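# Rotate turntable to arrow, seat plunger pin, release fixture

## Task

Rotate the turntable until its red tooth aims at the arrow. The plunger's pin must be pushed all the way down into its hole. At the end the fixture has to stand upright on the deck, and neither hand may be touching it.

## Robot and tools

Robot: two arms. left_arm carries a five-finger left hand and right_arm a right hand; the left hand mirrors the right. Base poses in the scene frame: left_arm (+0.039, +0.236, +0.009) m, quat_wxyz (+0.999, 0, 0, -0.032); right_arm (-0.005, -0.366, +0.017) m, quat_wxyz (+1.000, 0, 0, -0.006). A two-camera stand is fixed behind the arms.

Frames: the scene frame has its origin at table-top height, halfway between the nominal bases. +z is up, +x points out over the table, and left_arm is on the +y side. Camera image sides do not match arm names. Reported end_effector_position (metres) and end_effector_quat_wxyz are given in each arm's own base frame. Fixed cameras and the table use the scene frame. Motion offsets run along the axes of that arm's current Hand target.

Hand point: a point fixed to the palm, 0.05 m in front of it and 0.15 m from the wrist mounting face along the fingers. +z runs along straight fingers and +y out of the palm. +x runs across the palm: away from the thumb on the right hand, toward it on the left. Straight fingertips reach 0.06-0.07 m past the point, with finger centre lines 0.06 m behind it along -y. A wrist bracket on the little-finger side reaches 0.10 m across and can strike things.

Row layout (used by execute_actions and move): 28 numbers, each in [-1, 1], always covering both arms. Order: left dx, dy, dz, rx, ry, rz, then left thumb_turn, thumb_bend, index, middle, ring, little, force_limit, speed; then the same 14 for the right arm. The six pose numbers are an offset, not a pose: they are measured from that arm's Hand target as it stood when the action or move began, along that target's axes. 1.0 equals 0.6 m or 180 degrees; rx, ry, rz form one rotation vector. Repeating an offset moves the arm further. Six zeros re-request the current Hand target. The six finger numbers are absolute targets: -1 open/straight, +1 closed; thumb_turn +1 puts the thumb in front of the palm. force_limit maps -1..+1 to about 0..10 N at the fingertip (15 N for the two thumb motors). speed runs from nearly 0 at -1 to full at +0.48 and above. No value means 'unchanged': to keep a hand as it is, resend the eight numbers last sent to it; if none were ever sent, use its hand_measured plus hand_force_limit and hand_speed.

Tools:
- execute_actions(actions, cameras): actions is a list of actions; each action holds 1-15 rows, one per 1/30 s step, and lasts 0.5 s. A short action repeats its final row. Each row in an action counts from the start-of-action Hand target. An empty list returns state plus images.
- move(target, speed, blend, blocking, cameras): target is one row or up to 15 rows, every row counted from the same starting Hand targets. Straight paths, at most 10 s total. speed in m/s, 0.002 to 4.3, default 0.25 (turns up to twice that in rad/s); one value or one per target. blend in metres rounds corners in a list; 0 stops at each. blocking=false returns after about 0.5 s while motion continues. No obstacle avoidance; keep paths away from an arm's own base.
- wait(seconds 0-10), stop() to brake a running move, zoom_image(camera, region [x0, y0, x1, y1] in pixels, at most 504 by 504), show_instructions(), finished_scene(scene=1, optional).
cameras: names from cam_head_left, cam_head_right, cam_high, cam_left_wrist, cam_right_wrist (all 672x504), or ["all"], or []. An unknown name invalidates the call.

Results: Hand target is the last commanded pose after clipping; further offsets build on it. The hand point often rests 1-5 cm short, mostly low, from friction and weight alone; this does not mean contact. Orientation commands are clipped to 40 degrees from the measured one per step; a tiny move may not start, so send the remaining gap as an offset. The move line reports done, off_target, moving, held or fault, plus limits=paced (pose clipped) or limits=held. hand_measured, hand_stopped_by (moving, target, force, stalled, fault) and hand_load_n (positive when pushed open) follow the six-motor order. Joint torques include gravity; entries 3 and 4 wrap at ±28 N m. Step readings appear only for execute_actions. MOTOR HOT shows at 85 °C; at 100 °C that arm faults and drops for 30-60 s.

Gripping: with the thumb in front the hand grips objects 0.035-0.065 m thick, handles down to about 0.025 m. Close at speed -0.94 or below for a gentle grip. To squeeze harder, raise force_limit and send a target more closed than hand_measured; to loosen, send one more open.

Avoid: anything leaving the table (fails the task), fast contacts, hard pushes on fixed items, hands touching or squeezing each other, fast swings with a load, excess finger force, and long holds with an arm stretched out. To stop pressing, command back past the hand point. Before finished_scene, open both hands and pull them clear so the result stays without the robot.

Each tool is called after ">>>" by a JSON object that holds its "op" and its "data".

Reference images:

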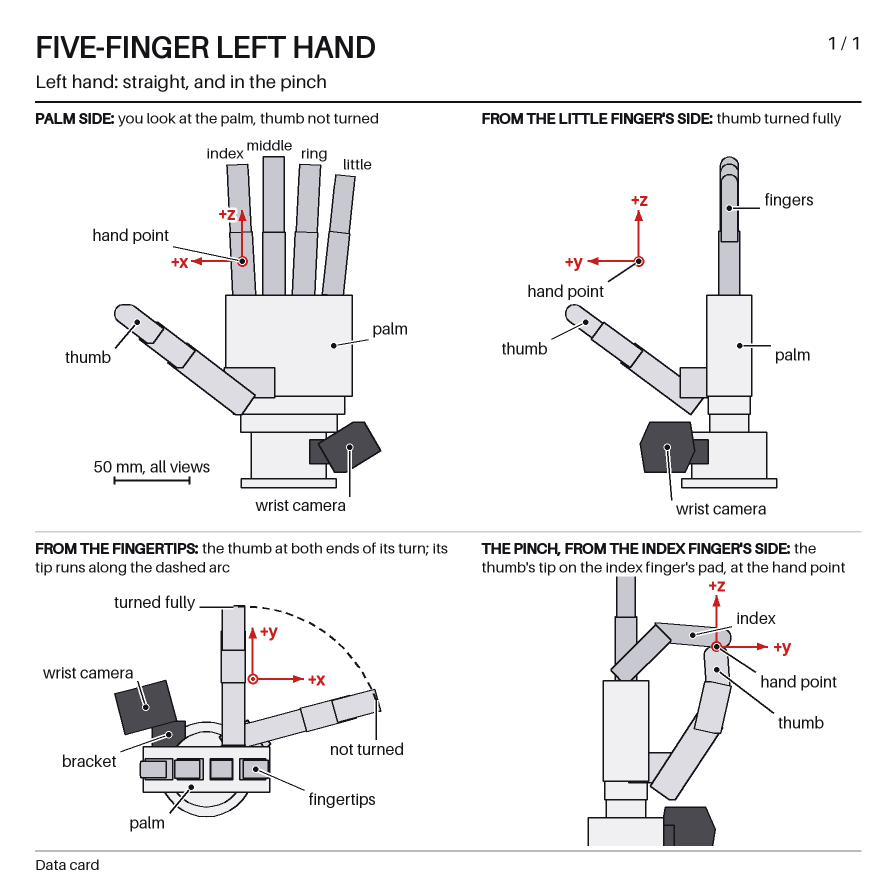

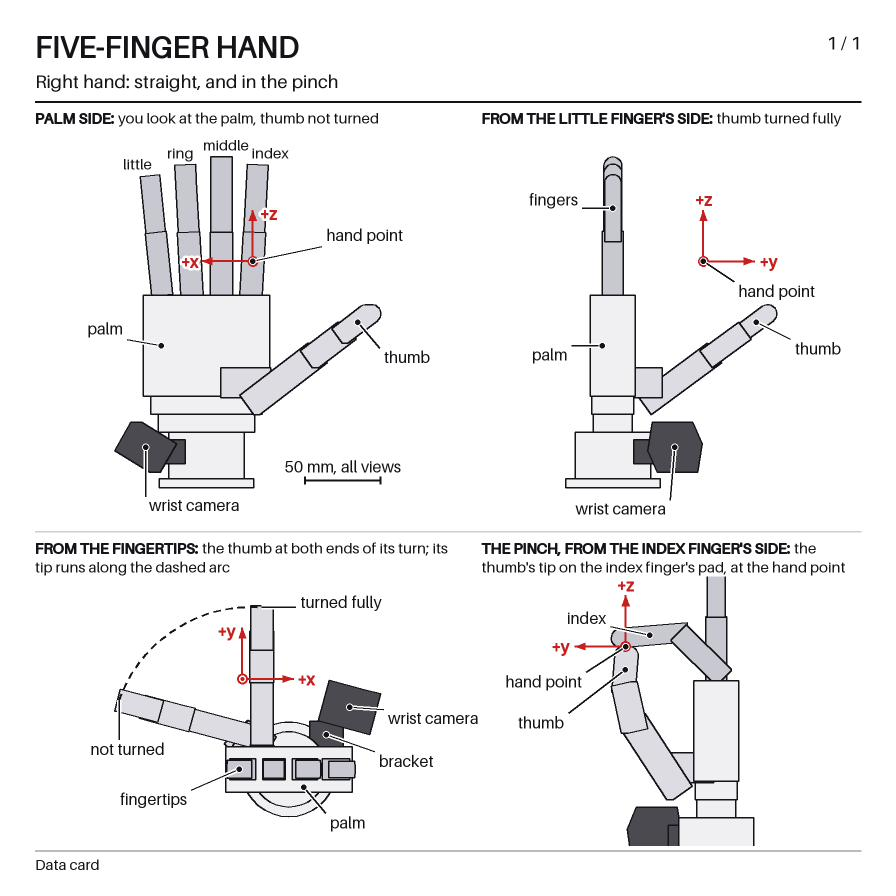

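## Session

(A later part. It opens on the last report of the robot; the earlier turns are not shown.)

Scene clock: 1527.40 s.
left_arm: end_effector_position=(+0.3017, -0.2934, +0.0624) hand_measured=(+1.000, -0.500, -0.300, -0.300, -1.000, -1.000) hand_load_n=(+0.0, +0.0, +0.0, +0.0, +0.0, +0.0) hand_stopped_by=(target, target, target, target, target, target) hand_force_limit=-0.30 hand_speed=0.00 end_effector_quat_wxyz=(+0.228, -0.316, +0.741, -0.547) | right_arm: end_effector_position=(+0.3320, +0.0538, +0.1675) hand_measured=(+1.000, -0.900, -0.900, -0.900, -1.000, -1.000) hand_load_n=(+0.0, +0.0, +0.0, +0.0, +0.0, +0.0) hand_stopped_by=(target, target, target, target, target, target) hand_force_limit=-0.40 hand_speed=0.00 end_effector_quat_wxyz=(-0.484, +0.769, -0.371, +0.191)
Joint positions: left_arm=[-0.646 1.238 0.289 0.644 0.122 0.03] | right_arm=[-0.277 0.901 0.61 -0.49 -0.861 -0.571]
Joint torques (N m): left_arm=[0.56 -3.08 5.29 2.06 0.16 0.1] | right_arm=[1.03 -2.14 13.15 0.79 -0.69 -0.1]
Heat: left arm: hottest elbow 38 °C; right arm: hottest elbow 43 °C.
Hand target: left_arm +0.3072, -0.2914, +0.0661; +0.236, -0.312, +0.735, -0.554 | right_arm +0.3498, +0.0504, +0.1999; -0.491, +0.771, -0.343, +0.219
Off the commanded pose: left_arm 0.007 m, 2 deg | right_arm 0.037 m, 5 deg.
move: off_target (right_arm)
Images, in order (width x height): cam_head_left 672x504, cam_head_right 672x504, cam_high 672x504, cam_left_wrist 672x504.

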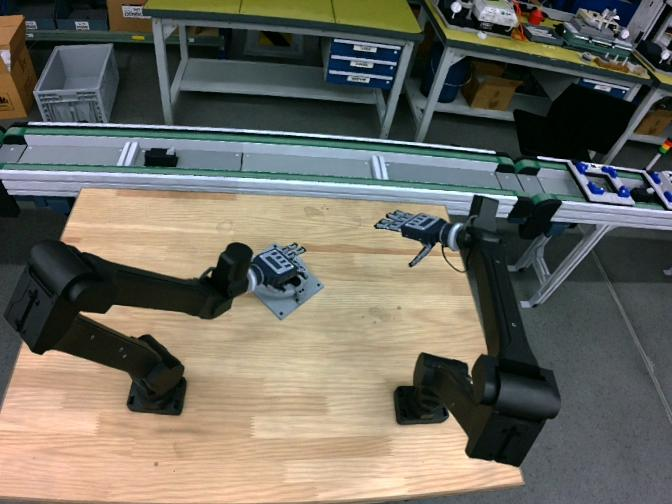

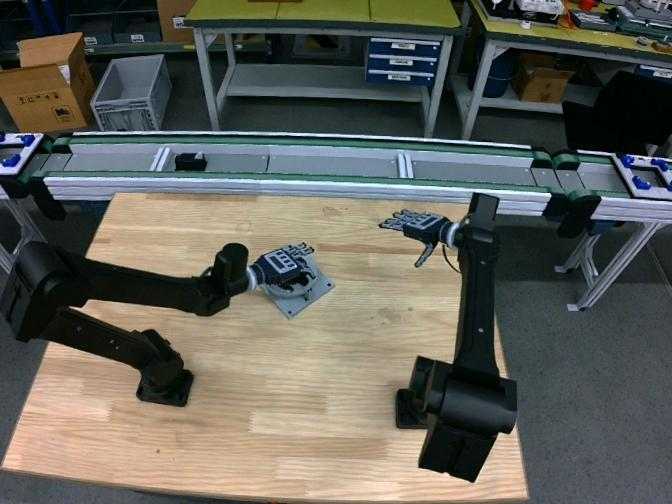

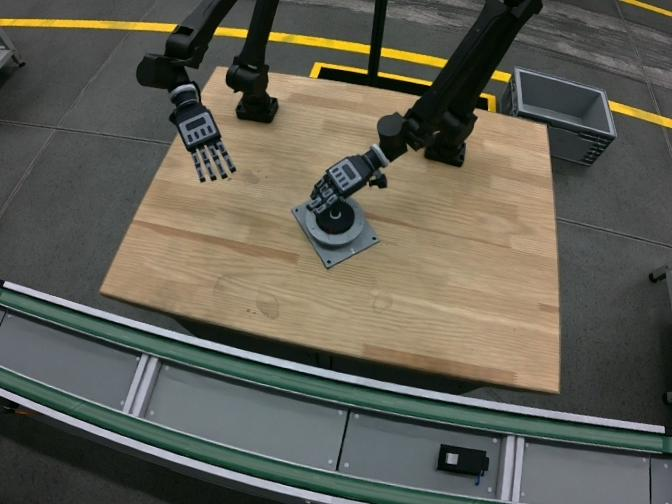

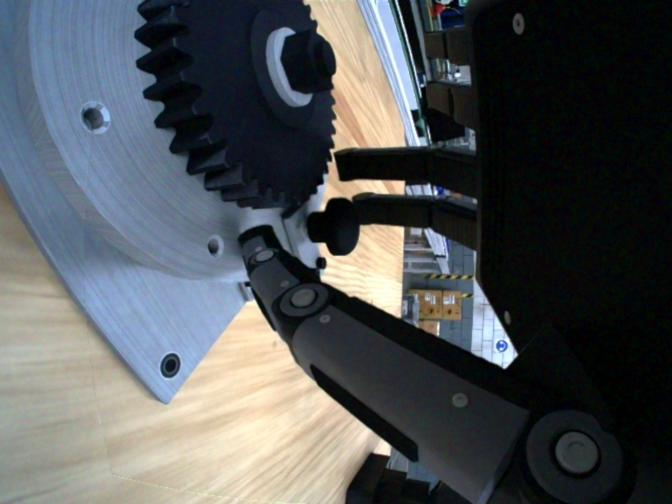

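>>> {"op": "move", "data": {"target": [0,0,0,0,0,0,1,0.3,0.4,0.4,-1,-1,-0.2,-0.92,0,0,0,0,0,0,1,-0.9,-0.9,-0.9,-1,-1,-0.4,0], "speed": 0.05, "cameras": ["cam_head_left","cam_left_wrist"]}}

>>> {"op": "zoom_image", "data": {"camera": "cam_left_wrist", "region": [200, 130, 400, 280]}}

>>> {"op": "zoom_image", "data": {"camera": "cam_head_left", "region": [260, 230, 330, 290]}}

Scene clock: 1546.30 s.
left_arm: end_effector_position=(+0.3037, -0.2949, +0.0667) hand_measured=(+1.000, -0.200, -0.122, +0.258, -1.000, -1.000) hand_load_n=(+0.5, +5.0, +1.0, +4.5, +0.0, +0.0) hand_stopped_by=(target, force, force, force, target, target) hand_force_limit=-0.20 hand_speed=-0.92 end_effector_quat_wxyz=(+0.231, -0.313, +0.737, -0.553) | right_arm: end_effector_position=(+0.3320, +0.0538, +0.1675) hand_measured=(+1.000, -0.900, -0.900, -0.900, -1.000, -1.000) hand_load_n=(+0.0, +0.0, +0.5, +0.0, +0.0, +0.0) hand_stopped_by=(target, target, target, target, target, target) hand_force_limit=-0.40 hand_speed=0.00 end_effector_quat_wxyz=(-0.484, +0.769, -0.371, +0.191)
Joint positions: left_arm=[-0.646 1.238 0.289 0.663 0.122 0.03] | right_arm=[-0.277 0.901 0.61 -0.49 -0.861 -0.571]
Joint torques (N m): left_arm=[0.5 -3.02 5.27 1.37 0.15 0.09] | right_arm=[1.08 -2.2 13.18 0.79 -0.69 -0.1]
Heat: left arm: hottest elbow 38 °C; right arm: hottest elbow 43 °C.
Hand target: left_arm +0.3072, -0.2914, +0.0661; +0.236, -0.312, +0.735, -0.554 | right_arm +0.3498, +0.0504, +0.1999; -0.491, +0.771, -0.343, +0.219
Off the commanded pose: left_arm 0.005 m, 1 deg | right_arm 0.037 m, 5 deg.
move: off_target (right_arm)
Images, in order (width x height): cam_head_left 672x504, cam_left_wrist 672x504.

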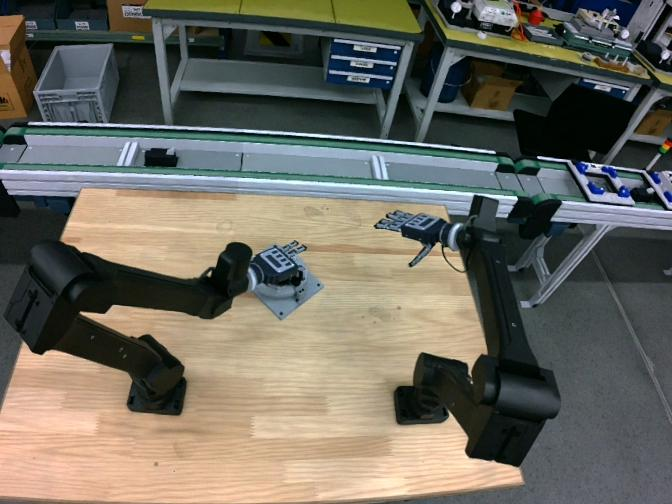

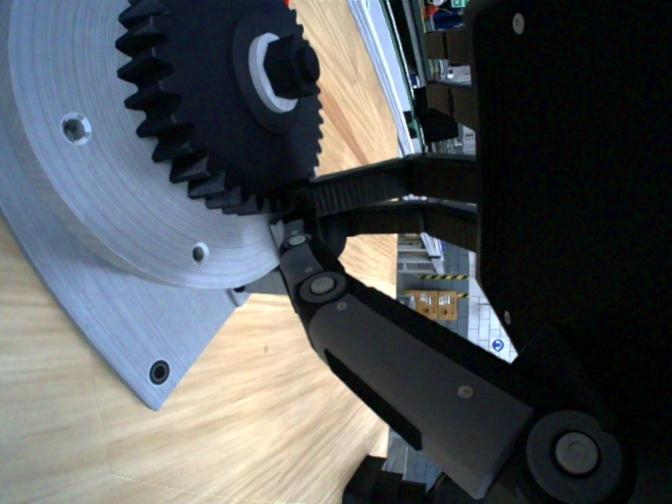

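Scaled by 2.520 from the camera's 672x504 image, which has a finer 960x720 frame.

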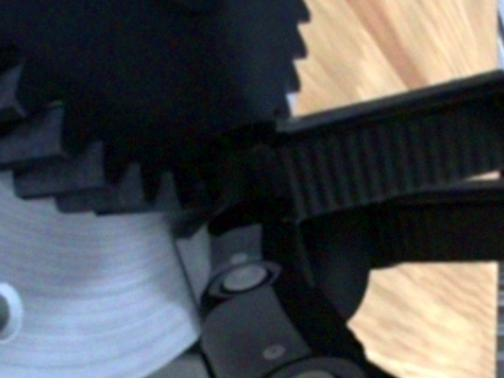

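Scaled by 7.200 from the camera's 672x504 image, which has a finer 960x720 frame.

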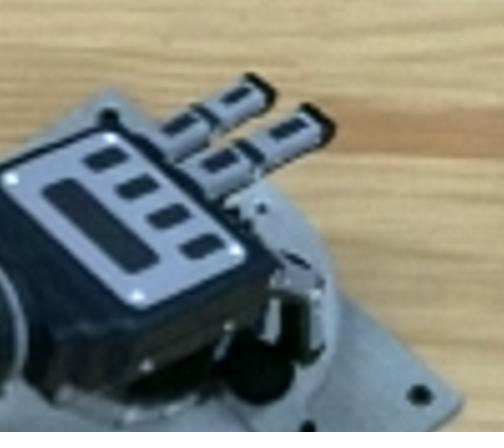

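>>> {"op": "move", "data": {"target": [[0.0,-0.008,-0.002,0,0,0,1,-0.5,-0.3,-0.3,-1,-1,-0.3,0,0,0,0,0,0,0,1,-0.9,-0.9,-0.9,-1,-1,-0.4,0],[0.013,-0.02,-0.006,0.0,0,0,1,-0.5,-0.3,-0.3,-1,-1,-0.3,0,0,0,0,0,0,0,1,-0.9,-0.9,-0.9,-1,-1,-0.4,0],[0.006,-0.001,-0.0008,0.0,0,0,1,-0.5,-0.3,-0.3,-1,-1,-0.3,0,0,0,0,0,0,0,1,-0.9,-0.9,-0.9,-1,-1,-0.4,0]], "speed": 0.05, "cameras": ["cam_head_left","cam_left_wrist"]}}

>>> {"op": "zoom_image", "data": {"camera": "cam_left_wrist", "region": [200, 130, 400, 280]}}

Scene clock: 1577.77 s.
left_arm: end_effector_position=(+0.2992, -0.2959, +0.0629) hand_measured=(+1.000, -0.500, -0.300, -0.300, -1.000, -1.000) hand_load_n=(+0.0, +0.0, +0.0, +0.0, +0.0, +0.0) hand_stopped_by=(target, target, target, target, target, target) hand_force_limit=-0.30 hand_speed=0.00 end_effector_quat_wxyz=(+0.228, -0.314, +0.742, -0.546) | right_arm: end_effector_position=(+0.3320, +0.0538, +0.1675) hand_measured=(+1.000, -0.900, -0.900, -0.900, -1.000, -1.000) hand_load_n=(+0.0, +0.0, +0.0, +0.0, +0.0, +0.0) hand_stopped_by=(target, target, target, target, target, target) hand_force_limit=-0.40 hand_speed=0.00 end_effector_quat_wxyz=(-0.484, +0.769, -0.371, +0.191)
Joint positions: left_arm=[-0.66 1.234 0.289 0.64 0.109 0.03] | right_arm=[-0.277 0.901 0.61 -0.49 -0.861 -0.571]
Joint torques (N m): left_arm=[0.5 -3.14 5.24 2.03 0.15 0.06] | right_arm=[1.08 -2.14 13.16 0.79 -0.69 -0.1]
Heat: left arm: hottest elbow 37 °C; right arm: hottest elbow 43 °C.
Hand target: left_arm +0.3044, -0.2938, +0.0668; +0.236, -0.312, +0.735, -0.554 | right_arm +0.3498, +0.0504, +0.1999; -0.491, +0.771, -0.343, +0.219
Off the commanded pose: left_arm 0.007 m, 2 deg | right_arm 0.037 m, 5 deg.
move: off_target (right_arm)
Images, in order (width x height): cam_head_left 672x504, cam_left_wrist 672x504.

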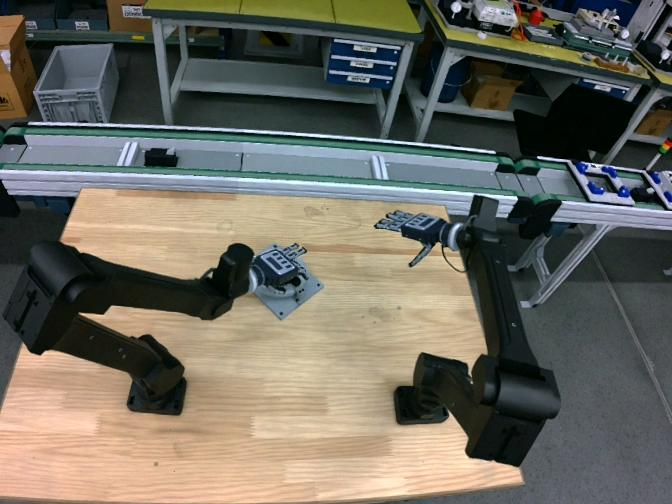

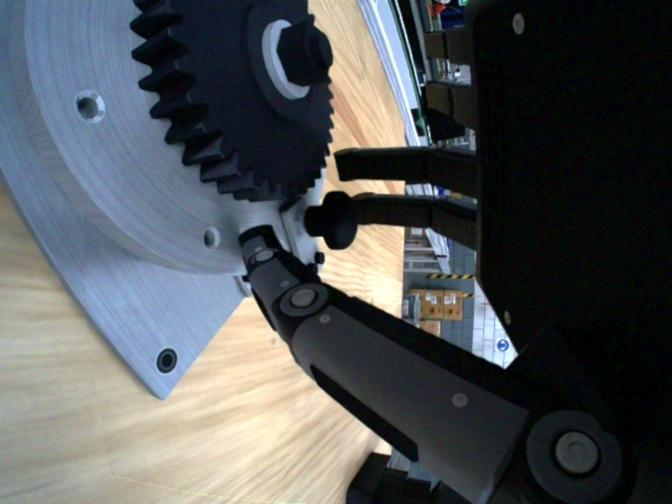

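Scaled by 2.520 from the camera's 672x504 image, which has a finer 960x720 frame.

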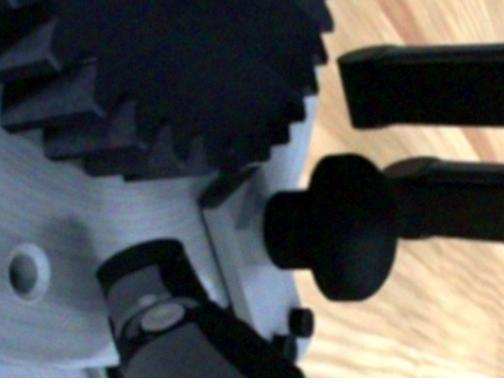

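>>> {"op": "move", "data": {"target": [0,0,0,0,0,0,1,0.3,0.4,0.4,-1,-1,-0.2,-0.92,0,0,0,0,0,0,1,-0.9,-0.9,-0.9,-1,-1,-0.4,0], "speed": 0.05, "cameras": ["cam_head_left","cam_left_wrist"]}}

>>> {"op": "zoom_image", "data": {"camera": "cam_left_wrist", "region": [200, 130, 400, 280]}}

Scene clock: 1592.03 s.
left_arm: end_effector_position=(+0.3035, -0.2951, +0.0672) hand_measured=(+1.000, -0.200, -0.114, +0.258, -1.000, -1.000) hand_load_n=(+0.5, +5.5, +2.5, +5.0, +0.0, +0.0) hand_stopped_by=(target, force, force, force, target, target) hand_force_limit=-0.20 hand_speed=-0.92 end_effector_quat_wxyz=(+0.234, -0.314, +0.736, -0.552) | right_arm: end_effector_position=(+0.3320, +0.0538, +0.1675) hand_measured=(+1.000, -0.900, -0.900, -0.900, -1.000, -1.000) hand_load_n=(+0.0, +0.0, +0.0, +0.0, +0.0, +0.0) hand_stopped_by=(target, target, target, target, target, target) hand_force_limit=-0.40 hand_speed=0.00 end_effector_quat_wxyz=(-0.484, +0.769, -0.371, +0.191)
Joint positions: left_arm=[-0.652 1.234 0.289 0.658 0.109 0.03] | right_arm=[-0.277 0.901 0.61 -0.49 -0.861 -0.571]
Joint torques (N m): left_arm=[0.5 -3.08 5.24 1.43 0.14 0.06] | right_arm=[1.03 -2.08 13.16 0.79 -0.69 -0.1]
Heat: left arm: hottest elbow 36 °C; right arm: hottest elbow 43 °C.
Hand target: left_arm +0.3044, -0.2938, +0.0668; +0.236, -0.312, +0.735, -0.554 | right_arm +0.3498, +0.0504, +0.1999; -0.491, +0.771, -0.343, +0.219
Off the commanded pose: left_arm 0.002 m, 0 deg | right_arm 0.037 m, 5 deg.
move: off_target (right_arm)
Images, in order (width x height): cam_head_left 672x504, cam_left_wrist 672x504.

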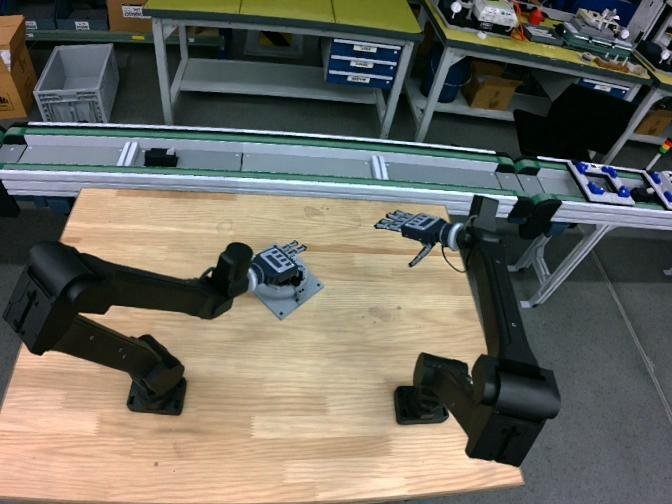

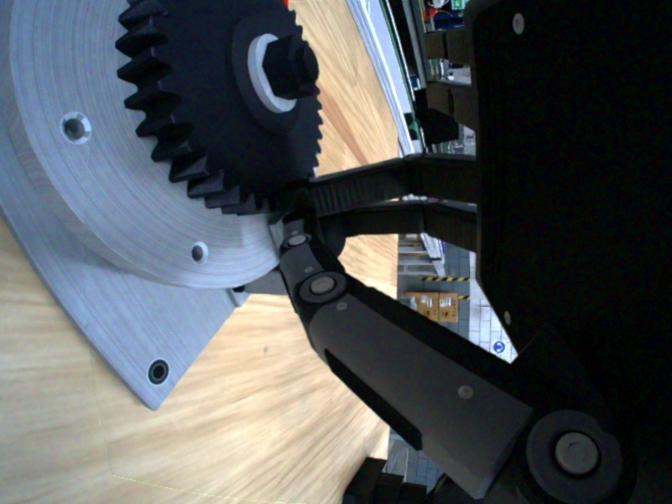

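Scaled by 2.520 from the camera's 672x504 image, which has a finer 960x720 frame.

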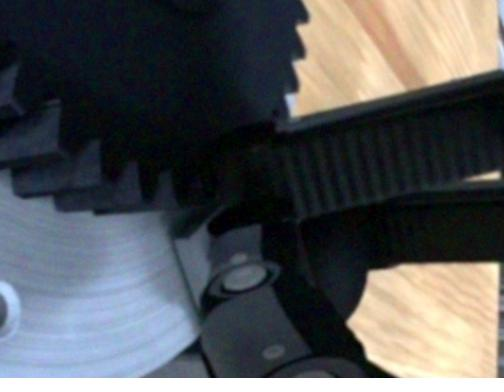

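>>> {"op": "move", "data": {"target": [[0.0,-0.008,-0.002,0,0,0,1,-0.5,-0.25,-0.25,-1,-1,-0.3,0,0,0,0,0,0,0,1,-0.9,-0.9,-0.9,-1,-1,-0.4,0],[-0.005,-0.04,-0.0023,-0.05,0,0,1,-0.5,-0.25,-0.25,-1,-1,-0.3,0,0,0,0,0,0,0,1,-0.9,-0.9,-0.9,-1,-1,-0.4,0],[-0.005,0.0,0.0092,-0.05,0,0,1,-0.5,-0.25,-0.25,-1,-1,-0.3,0,0,0,0,0,0,0,1,-0.9,-0.9,-0.9,-1,-1,-0.4,0]], "speed": 0.06, "cameras": ["cam_head_left","cam_left_wrist"]}}

>>> {"op": "zoom_image", "data": {"camera": "cam_left_wrist", "region": [200, 130, 400, 280]}}

>>> {"op": "zoom_image", "data": {"camera": "cam_head_left", "region": [260, 230, 330, 290]}}

Scene clock: 1638.67 s.
left_arm: end_effector_position=(+0.3002, -0.2977, +0.0627) hand_measured=(+1.000, -0.500, -0.250, -0.250, -1.000, -1.000) hand_load_n=(+0.0, +0.0, -0.5, +0.5, +0.0, +0.0) hand_stopped_by=(target, target, target, target, target, target) hand_force_limit=-0.30 hand_speed=0.00 end_effector_quat_wxyz=(+0.196, -0.335, +0.780, -0.491) | right_arm: end_effector_position=(+0.3320, +0.0538, +0.1675) hand_measured=(+1.000, -0.900, -0.900, -0.900, -1.000, -1.000) hand_load_n=(+0.0, +0.0, +0.0, +0.0, +0.0, +0.0) hand_stopped_by=(target, target, target, target, target, target) hand_force_limit=-0.40 hand_speed=0.00 end_effector_quat_wxyz=(-0.484, +0.769, -0.371, +0.191)
Joint positions: left_arm=[-0.66 1.186 0.391 0.336 0.114 0.03] | right_arm=[-0.277 0.901 0.61 -0.49 -0.861 -0.571]
Joint torques (N m): left_arm=[0.44 -3.08 6.69 1.69 -0.05 0.22] | right_arm=[1.08 -2.2 13.15 0.79 -0.69 -0.11]
Heat: left arm: hottest elbow 36 °C; right arm: hottest elbow 44 °C.
Hand target: left_arm +0.3103, -0.2953, +0.0653; +0.210, -0.329, +0.776, -0.495 | right_arm +0.3498, +0.0504, +0.1999; -0.491, +0.771, -0.343, +0.219
Off the commanded pose: left_arm 0.011 m, 2 deg | right_arm 0.037 m, 5 deg.
move: off_target (left_arm, right_arm)
Images, in order (width x height): cam_head_left 672x504, cam_left_wrist 672x504.

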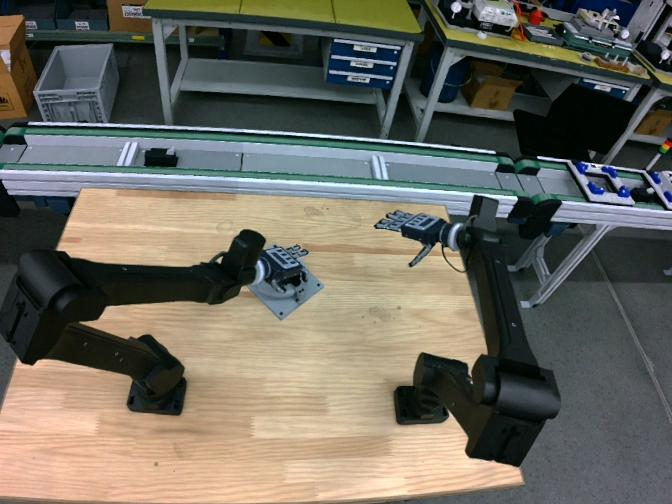

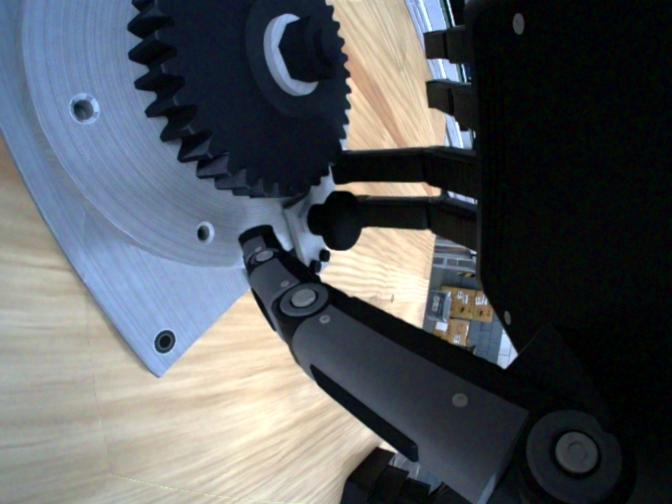

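Scaled by 2.520 from the camera's 672x504 image, which has a finer 960x720 frame.

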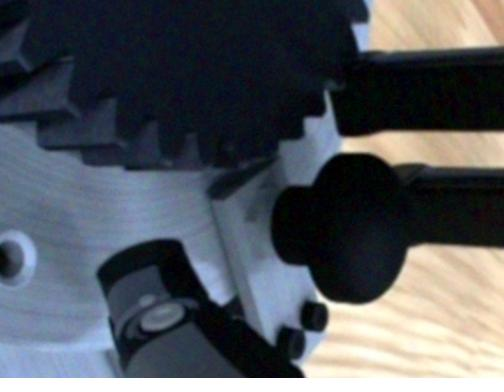

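Scaled by 7.200 from the camera's 672x504 image, which has a finer 960x720 frame.

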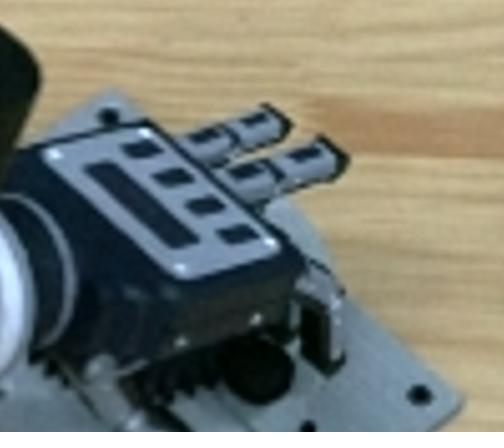

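>>> {"op": "move", "data": {"target": [0,0,0,0,0,0,1,0.3,0.4,0.4,-1,-1,-0.2,-0.92,0,0,0,0,0,0,1,-0.9,-0.9,-0.9,-1,-1,-0.4,0], "speed": 0.05, "cameras": ["cam_left_wrist"]}}

>>> {"op": "zoom_image", "data": {"camera": "cam_left_wrist", "region": [200, 130, 400, 280]}}

Scene clock: 1653.17 s.
left_arm: end_effector_position=(+0.3011, -0.2988, +0.0631) hand_measured=(+1.000, +0.066, -0.126, -0.230, -1.000, -1.000) hand_load_n=(+0.0, +0.0, +4.5, +0.0, +0.0, +0.0) hand_stopped_by=(target, moving, force, force, target, target) hand_force_limit=-0.20 hand_speed=-0.92 end_effector_quat_wxyz=(+0.197, -0.333, +0.779, -0.494) | right_arm: end_effector_position=(+0.3320, +0.0538, +0.1675) hand_measured=(+1.000, -0.900, -0.900, -0.900, -1.000, -1.000) hand_load_n=(+0.0, +0.0, +0.0, +0.0, +0.0, +0.0) hand_stopped_by=(target, target, target, target, target, target) hand_force_limit=-0.40 hand_speed=0.00 end_effector_quat_wxyz=(-0.484, +0.769, -0.371, +0.191)
Joint positions: left_arm=[-0.66 1.191 0.391 0.347 0.115 0.03] | right_arm=[-0.277 0.901 0.61 -0.49 -0.861 -0.571]
Joint torques (N m): left_arm=[0.44 -3.55 6.68 1.36 -0.04 0.21] | right_arm=[1.08 -2.2 13.18 0.79 -0.69 -0.1]
Heat: left arm: hottest elbow 36 °C; right arm: hottest elbow 44 °C.
Hand target: left_arm +0.3103, -0.2953, +0.0653; +0.210, -0.329, +0.776, -0.495 | right_arm +0.3498, +0.0504, +0.1999; -0.491, +0.771, -0.343, +0.219
Off the commanded pose: left_arm 0.010 m, 2 deg | right_arm 0.037 m, 5 deg.
move: moving (left_arm; no rest 5 s after the path's end), off_target (right_arm)
Images, in order (width x height): cam_left_wrist 672x504.

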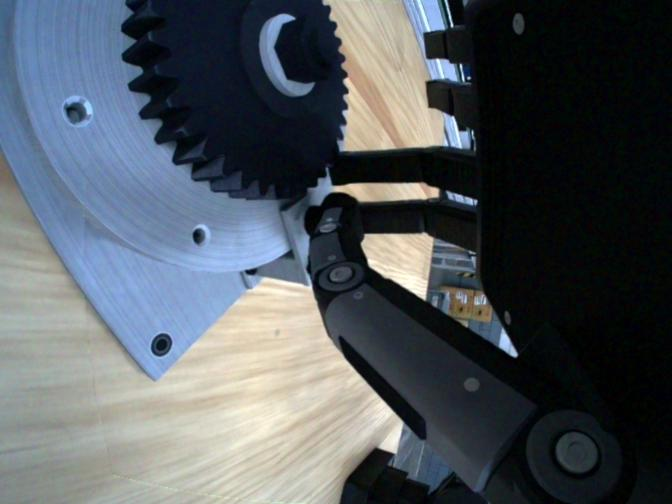

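Scaled by 2.520 from the camera's 672x504 image, which has a finer 960x720 frame.

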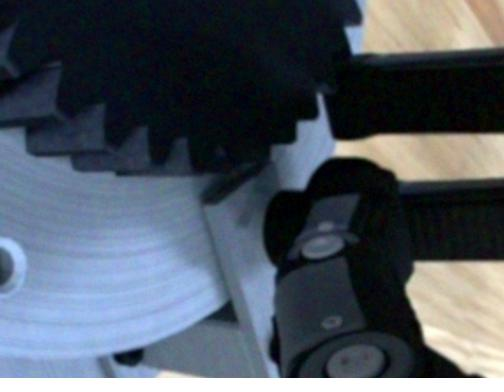

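>>> {"op": "move", "data": {"target": [[0.0,-0.004,0.0,0,0,0,1,-0.5,-0.25,-0.25,-1,-1,-0.3,0,0,0,0,0,0,0,1,-0.9,-0.9,-0.9,-1,-1,-0.4,0],[-0.002,-0.025,-0.01,0.0,0,0,1,-0.5,-0.25,-0.25,-1,-1,-0.3,0,0,0,0,0,0,0,1,-0.9,-0.9,-0.9,-1,-1,-0.4,0],[-0.0018,0.0033,0.0015,0.0,0,0,1,-0.5,-0.25,-0.25,-1,-1,-0.3,0,0,0,0,0,0,0,1,-0.9,-0.9,-0.9,-1,-1,-0.4,0]], "speed": 0.06, "cameras": ["cam_left_wrist"]}}

>>> {"op": "zoom_image", "data": {"camera": "cam_left_wrist", "region": [200, 130, 400, 280]}}

Scene clock: 1678.57 s.
left_arm: end_effector_position=(+0.3015, -0.2989, +0.0619) hand_measured=(+1.000, -0.500, -0.250, -0.250, -1.000, -1.000) hand_load_n=(+0.0, +0.0, +0.0, +0.0, +0.0, +0.0) hand_stopped_by=(target, target, target, target, target, target) hand_force_limit=-0.30 hand_speed=0.00 end_effector_quat_wxyz=(+0.195, -0.334, +0.781, -0.491) | right_arm: end_effector_position=(+0.3320, +0.0538, +0.1675) hand_measured=(+1.000, -0.900, -0.900, -0.900, -1.000, -1.000) hand_load_n=(+0.0, +0.0, +0.0, +0.0, +0.0, +0.0) hand_stopped_by=(target, target, target, target, target, target) hand_force_limit=-0.40 hand_speed=0.00 end_effector_quat_wxyz=(-0.484, +0.769, -0.371, +0.191)
Joint positions: left_arm=[-0.658 1.196 0.396 0.339 0.118 0.032] | right_arm=[-0.277 0.901 0.61 -0.49 -0.861 -0.571]
Joint torques (N m): left_arm=[0.62 -3.37 6.16 1.96 0.08 0.22] | right_arm=[1.08 -2.2 13.18 0.79 -0.69 -0.11]
Heat: left arm: hottest elbow 37 °C; right arm: hottest elbow 44 °C.
Hand target: left_arm +0.3111, -0.2946, +0.0631; +0.210, -0.329, +0.776, -0.495 | right_arm +0.3498, +0.0504, +0.1999; -0.491, +0.771, -0.343, +0.219
Off the commanded pose: left_arm 0.011 m, 2 deg | right_arm 0.037 m, 5 deg.
move: off_target (left_arm, right_arm)
Images, in order (width x height): cam_left_wrist 672x504.

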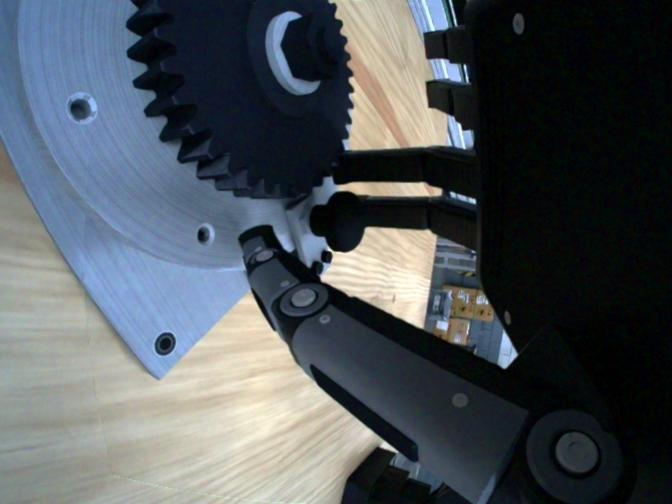

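Scaled by 2.520 from the camera's 672x504 image, which has a finer 960x720 frame.

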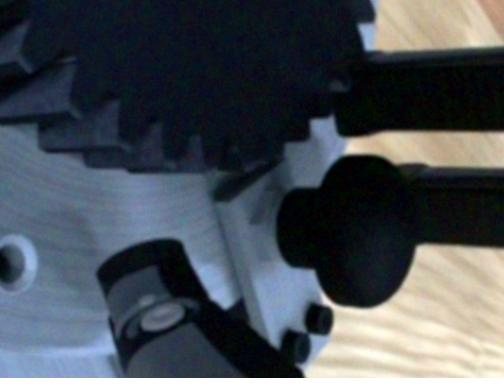

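>>> {"op": "move", "data": {"target": [-0.001,0,0,0,0,0,1,0.3,0.4,0.4,-1,-1,-0.3,-0.93,0,0,0,0,0,0,1,-0.9,-0.9,-0.9,-1,-1,-0.4,0], "speed": 0.05, "cameras": ["cam_left_wrist"]}}

>>> {"op": "zoom_image", "data": {"camera": "cam_left_wrist", "region": [200, 130, 400, 280]}}

Scene clock: 1690.27 s.
left_arm: end_effector_position=(+0.3030, -0.2999, +0.0634) hand_measured=(+1.000, +0.048, -0.114, -0.226, -1.000, -1.000) hand_load_n=(+0.0, -0.5, +0.5, +0.0, +0.0, +0.0) hand_stopped_by=(target, moving, force, force, target, target) hand_force_limit=-0.30 hand_speed=-0.93 end_effector_quat_wxyz=(+0.195, -0.332, +0.779, -0.496) | right_arm: end_effector_position=(+0.3320, +0.0538, +0.1675) hand_measured=(+1.000, -0.900, -0.900, -0.900, -1.000, -1.000) hand_load_n=(+0.0, +0.0, +0.0, +0.0, +0.0, +0.0) hand_stopped_by=(target, target, target, target, target, target) hand_force_limit=-0.40 hand_speed=0.00 end_effector_quat_wxyz=(-0.484, +0.769, -0.371, +0.191)
Joint positions: left_arm=[-0.655 1.199 0.396 0.351 0.125 0.032] | right_arm=[-0.277 0.901 0.61 -0.49 -0.861 -0.571]
Joint torques (N m): left_arm=[0.62 -3.6 6.16 1.47 0 0.23] | right_arm=[1.03 -2.14 13.15 0.77 -0.69 -0.1]
Heat: left arm: hottest elbow 37 °C; right arm: hottest elbow 44 °C.
Hand target: left_arm +0.3115, -0.2941, +0.0631; +0.210, -0.329, +0.776, -0.495 | right_arm +0.3498, +0.0504, +0.1999; -0.491, +0.771, -0.343, +0.219
Off the commanded pose: left_arm 0.010 m, 2 deg | right_arm 0.037 m, 5 deg.
move: moving (left_arm; no rest 5 s after the path's end), off_target (right_arm)
Images, in order (width x height): cam_left_wrist 672x504.

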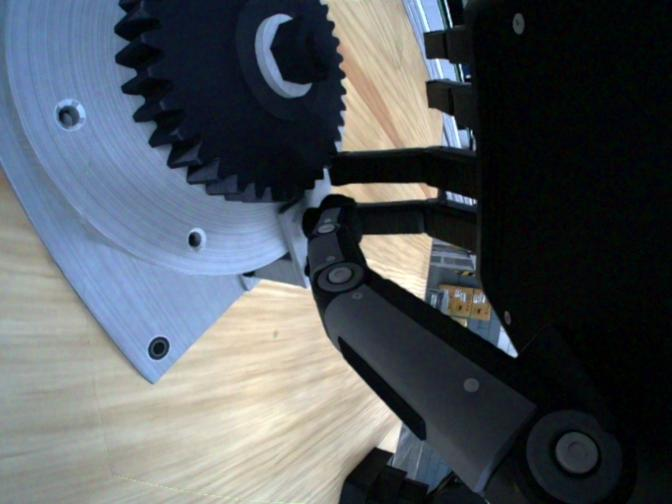

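Scaled by 2.520 from the camera's 672x504 image, which has a finer 960x720 frame.

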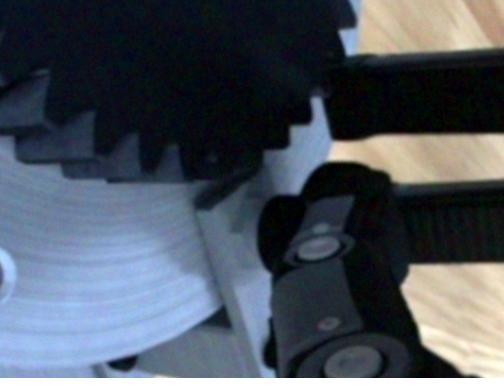

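>>> {"op": "move", "data": {"target": [[0.0,-0.004,0.0,0,0,0,1,-0.5,-0.25,-0.25,-1,-1,-0.3,0,0,0,0,0,0,0,1,-0.9,-0.9,-0.9,-1,-1,-0.4,0],[0.001,-0.025,-0.012,0.0,0,0,1,-0.5,-0.25,-0.25,-1,-1,-0.3,0,0,0,0,0,0,0,1,-0.9,-0.9,-0.9,-1,-1,-0.4,0],[0.001,0.005,-0.001,0.0,0,0,1,-0.5,-0.25,-0.25,-1,-1,-0.3,0,0,0,0,0,0,0,1,-0.9,-0.9,-0.9,-1,-1,-0.4,0]], "speed": 0.06, "cameras": ["cam_left_wrist"]}}

>>> {"op": "zoom_image", "data": {"camera": "cam_left_wrist", "region": [200, 130, 400, 280]}}

Scene clock: 1702.07 s.
left_arm: end_effector_position=(+0.3008, -0.2979, +0.0601) hand_measured=(+1.000, -0.500, -0.250, -0.250, -1.000, -1.000) hand_load_n=(+0.0, +0.0, +0.0, +0.0, +0.0, +0.0) hand_stopped_by=(target, target, target, target, target, target) hand_force_limit=-0.30 hand_speed=0.00 end_effector_quat_wxyz=(+0.194, -0.333, +0.780, -0.493) | right_arm: end_effector_position=(+0.3320, +0.0538, +0.1675) hand_measured=(+1.000, -0.900, -0.900, -0.900, -1.000, -1.000) hand_load_n=(+0.0, +0.0, +0.0, +0.0, +0.0, +0.0) hand_stopped_by=(target, target, target, target, target, target) hand_force_limit=-0.40 hand_speed=0.00 end_effector_quat_wxyz=(-0.484, +0.769, -0.371, +0.191)
Joint positions: left_arm=[-0.655 1.199 0.39 0.35 0.123 0.032] | right_arm=[-0.277 0.901 0.61 -0.49 -0.861 -0.571]
Joint torques (N m): left_arm=[0.44 -3.43 5.94 1.92 -0.03 0.22] | right_arm=[1.08 -2.14 13.16 0.79 -0.69 -0.1]
Heat: left arm: hottest elbow 37 °C; right arm: hottest elbow 45 °C.
Hand target: left_arm +0.3098, -0.2933, +0.0606; +0.210, -0.329, +0.776, -0.495 | right_arm +0.3498, +0.0504, +0.1999; -0.491, +0.771, -0.343, +0.219
Off the commanded pose: left_arm 0.010 m, 2 deg | right_arm 0.037 m, 5 deg.
move: off_target (right_arm)
Images, in order (width x height): cam_left_wrist 672x504.

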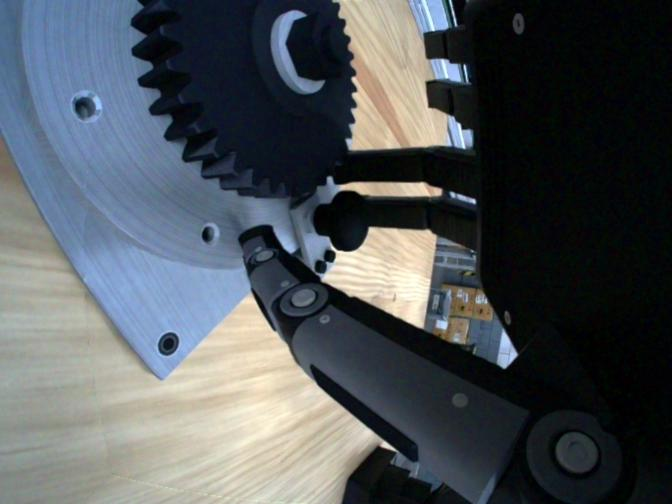

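Scaled by 2.520 from the camera's 672x504 image, which has a finer 960x720 frame.

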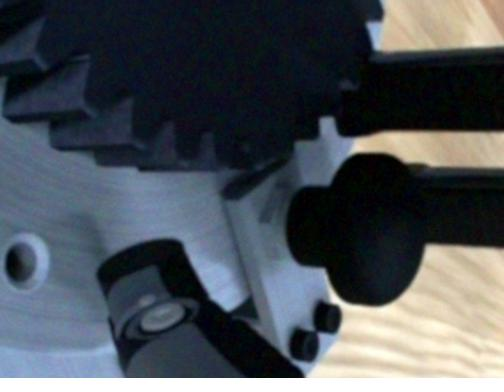

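>>> {"op": "move", "data": {"target": [0,0.001,0,0,0,0,1,0.3,0.4,0.4,-1,-1,-0.3,-0.93,0,0,0,0,0,0,1,-0.9,-0.9,-0.9,-1,-1,-0.4,0], "speed": 0.05, "cameras": ["cam_left_wrist"]}}

>>> {"op": "zoom_image", "data": {"camera": "cam_left_wrist", "region": [200, 130, 400, 280]}}

Scene clock: 1714.07 s.
left_arm: end_effector_position=(+0.3015, -0.2987, +0.0596) hand_measured=(+1.000, -0.044, -0.122, -0.232, -1.000, -1.000) hand_load_n=(+0.0, +5.0, +7.0, +0.0, +0.0, +0.0) hand_stopped_by=(target, force, force, force, target, target) hand_force_limit=-0.30 hand_speed=-0.93 end_effector_quat_wxyz=(+0.194, -0.333, +0.780, -0.494) | right_arm: end_effector_position=(+0.3320, +0.0538, +0.1675) hand_measured=(+1.000, -0.900, -0.900, -0.900, -1.000, -1.000) hand_load_n=(+0.0, +0.0, +0.0, +0.0, +0.0, +0.0) hand_stopped_by=(target, target, target, target, target, target) hand_force_limit=-0.40 hand_speed=0.00 end_effector_quat_wxyz=(-0.484, +0.769, -0.371, +0.191)
Joint positions: left_arm=[-0.655 1.205 0.39 0.359 0.125 0.032] | right_arm=[-0.277 0.901 0.61 -0.49 -0.861 -0.571]
Joint torques (N m): left_arm=[0.44 -3.78 5.85 1.68 -0.02 0.22] | right_arm=[1.03 -2.2 13.15 0.79 -0.69 -0.1]
Heat: left arm: hottest elbow 37 °C; right arm: hottest elbow 45 °C.
Hand target: left_arm +0.3096, -0.2931, +0.0601; +0.210, -0.329, +0.776, -0.495 | right_arm +0.3498, +0.0504, +0.1999; -0.491, +0.771, -0.343, +0.219
Off the commanded pose: left_arm 0.010 m, 2 deg | right_arm 0.037 m, 5 deg.
move: off_target (right_arm)
Images, in order (width x height): cam_left_wrist 672x504.

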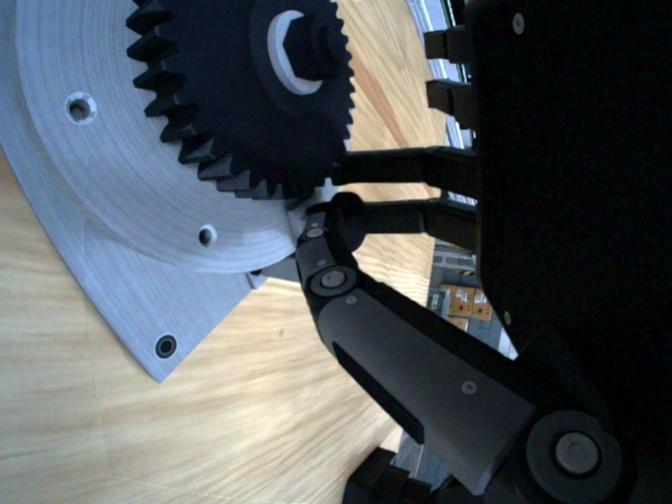

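Scaled by 2.520 from the camera's 672x504 image, which has a finer 960x720 frame.

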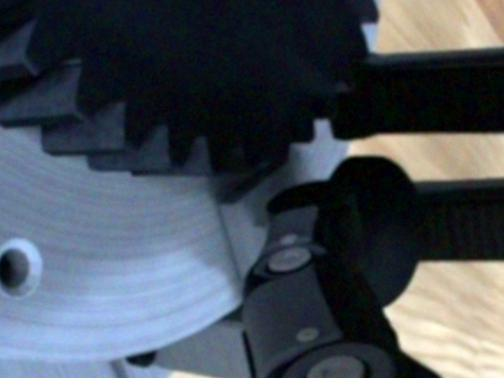

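>>> {"op": "move", "data": {"target": [0,0,0,0,0,0,1,0.31,0.41,0.41,-1,-1,0.3,-0.94,0,0,0,0,0,0,1,-0.9,-0.9,-0.9,-1,-1,-0.4,0], "speed": 0.05, "cameras": ["cam_left_wrist"]}}

>>> {"op": "zoom_image", "data": {"camera": "cam_left_wrist", "region": [200, 130, 400, 280]}}

Scene clock: 1728.20 s.
left_arm: end_effector_position=(+0.3027, -0.2995, +0.0627) hand_measured=(+1.000, +0.310, -0.120, -0.212, -1.000, -1.000) hand_load_n=(+0.0, +0.0, +0.0, +0.0, +0.0, +0.0) hand_stopped_by=(target, target, force, force, target, target) hand_force_limit=0.30 hand_speed=-0.94 end_effector_quat_wxyz=(+0.196, -0.331, +0.777, -0.498) | right_arm: end_effector_position=(+0.3320, +0.0538, +0.1675) hand_measured=(+1.000, -0.900, -0.900, -0.900, -1.000, -1.000) hand_load_n=(+0.0, +0.0, +0.0, +0.0, +0.0, +0.0) hand_stopped_by=(target, target, target, target, target, target) hand_force_limit=-0.40 hand_speed=0.00 end_effector_quat_wxyz=(-0.484, +0.769, -0.371, +0.191)
Joint positions: left_arm=[-0.655 1.2 0.39 0.365 0.125 0.033] | right_arm=[-0.277 0.901 0.61 -0.49 -0.861 -0.571]
Joint torques (N m): left_arm=[0.5 -3.43 5.86 1.48 -0.05 0.21] | right_arm=[1.08 -2.2 13.16 0.79 -0.69 -0.1]
Heat: left arm: hottest elbow 37 °C; right arm: hottest elbow 45 °C.
Hand target: left_arm +0.3096, -0.2931, +0.0601; +0.210, -0.329, +0.776, -0.495 | right_arm +0.3498, +0.0504, +0.1999; -0.491, +0.771, -0.343, +0.219
Off the commanded pose: left_arm 0.010 m, 2 deg | right_arm 0.037 m, 5 deg.
move: off_target (right_arm)
Images, in order (width x height): cam_left_wrist 672x504.

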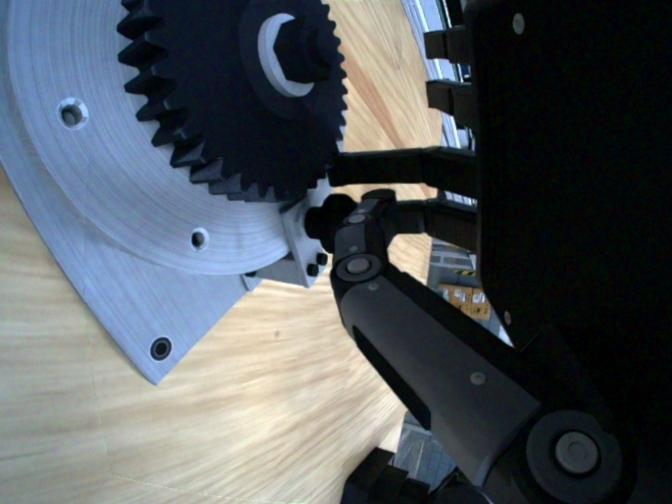

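Scaled by 2.520 from the camera's 672x504 image, which has a finer 960x720 frame.

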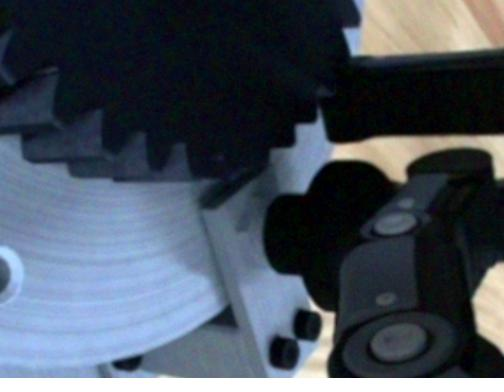

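>>> {"op": "move", "data": {"target": [[0.0,-0.012,-0.005,0,0,0,1,0.31,0.41,0.41,-1,-1,0.3,-0.94,0,0,0,0,0,0,1,-0.9,-0.9,-0.9,-1,-1,-0.4,0],[0,-0.03,-0.012,0.025,0,0,1,-0.5,-0.3,-0.3,-1,-1,-0.3,0,0,0,0,0,0,0,1,-0.9,-0.9,-0.9,-1,-1,-0.4,0],[0,0.0069,0.0012,0.025,0,0,1,-0.5,-0.3,-0.3,-1,-1,-0.3,0,0,0,0,0,0,0,1,-0.9,-0.9,-0.9,-1,-1,-0.4,0]], "speed": 0.06, "cameras": ["cam_left_wrist","cam_head_left"]}}

>>> {"op": "zoom_image", "data": {"camera": "cam_left_wrist", "region": [200, 130, 400, 280]}}

>>> {"op": "zoom_image", "data": {"camera": "cam_head_left", "region": [260, 230, 330, 290]}}

Scene clock: 1864.13 s.
left_arm: end_effector_position=(+0.3055, -0.2970, +0.0584) hand_measured=(+1.000, -0.500, -0.300, -0.300, -1.000, -1.000) hand_load_n=(+0.0, +0.0, -0.5, +0.5, +0.0, +0.0) hand_stopped_by=(target, target, target, target, target, target) hand_force_limit=-0.30 hand_speed=0.00 end_effector_quat_wxyz=(+0.217, -0.324, +0.758, -0.523) | right_arm: end_effector_position=(+0.3320, +0.0538, +0.1675) hand_measured=(+1.000, -0.900, -0.900, -0.900, -1.000, -1.000) hand_load_n=(+0.0, +0.0, +0.0, +0.0, +0.0, +0.0) hand_stopped_by=(target, target, target, target, target, target) hand_force_limit=-0.40 hand_speed=0.00 end_effector_quat_wxyz=(-0.484, +0.769, -0.371, +0.191)
Joint positions: left_arm=[-0.65 1.238 0.336 0.532 0.115 0.033] | right_arm=[-0.277 0.901 0.61 -0.49 -0.861 -0.571]
Joint torques (N m): left_arm=[0.5 -3.19 5.09 1.87 0.16 0.14] | right_arm=[1.08 -2.2 13.15 0.77 -0.69 -0.11]
Heat: left arm: hottest elbow 36 °C; right arm: hottest elbow 46 °C.
Hand target: left_arm +0.3088, -0.2924, +0.0560; +0.223, -0.321, +0.756, -0.525 | right_arm +0.3498, +0.0504, +0.1999; -0.491, +0.771, -0.343, +0.219
Off the commanded pose: left_arm 0.006 m, 1 deg | right_arm 0.037 m, 5 deg.
move: off_target (right_arm); target 2's new numbers were sent with left_arm's hand 0.016 m and 3 deg from that target
Images, in order (width x height): cam_head_left 672x504, cam_left_wrist 672x504.

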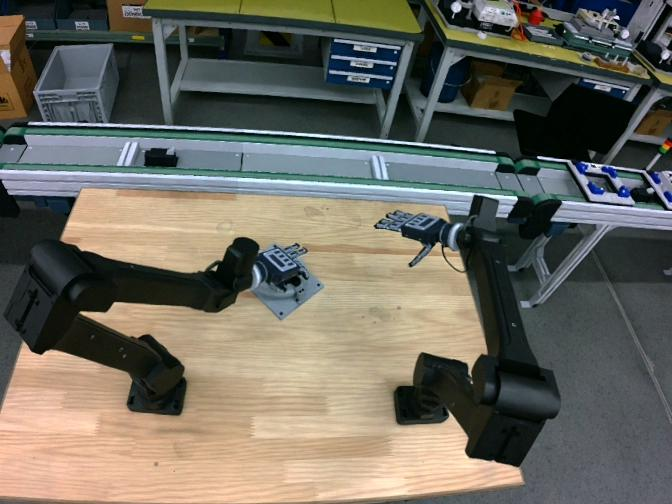

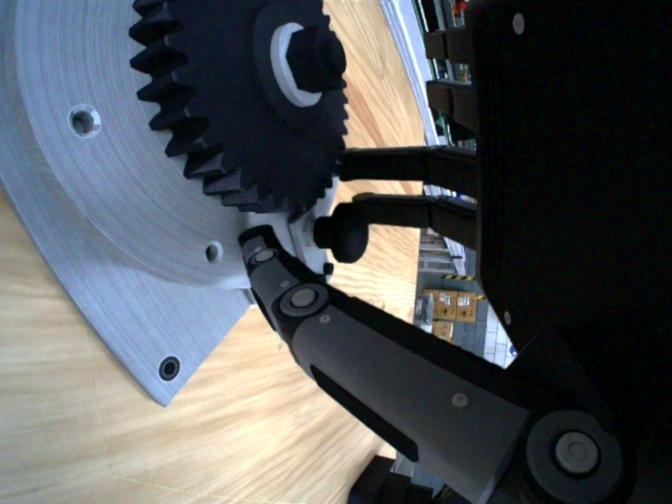

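Scaled by 2.520 from the camera's 672x504 image, which has a finer 960x720 frame.

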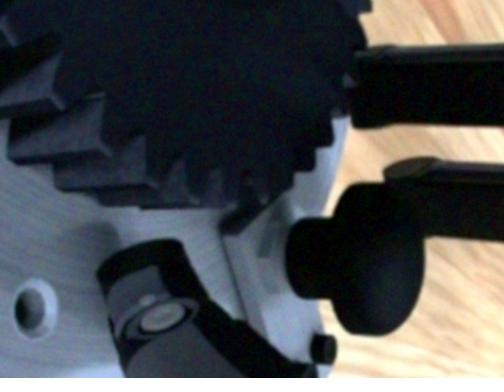

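Scaled by 7.200 from the camera's 672x504 image, which has a finer 960x720 frame.

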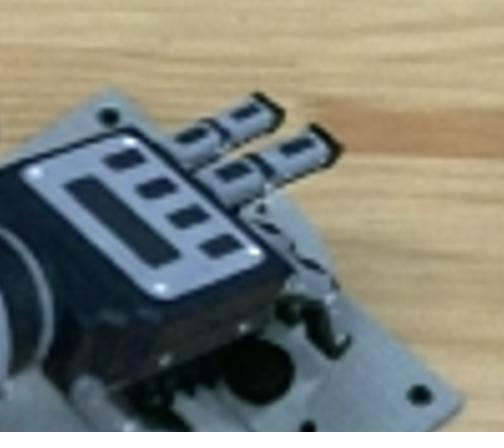

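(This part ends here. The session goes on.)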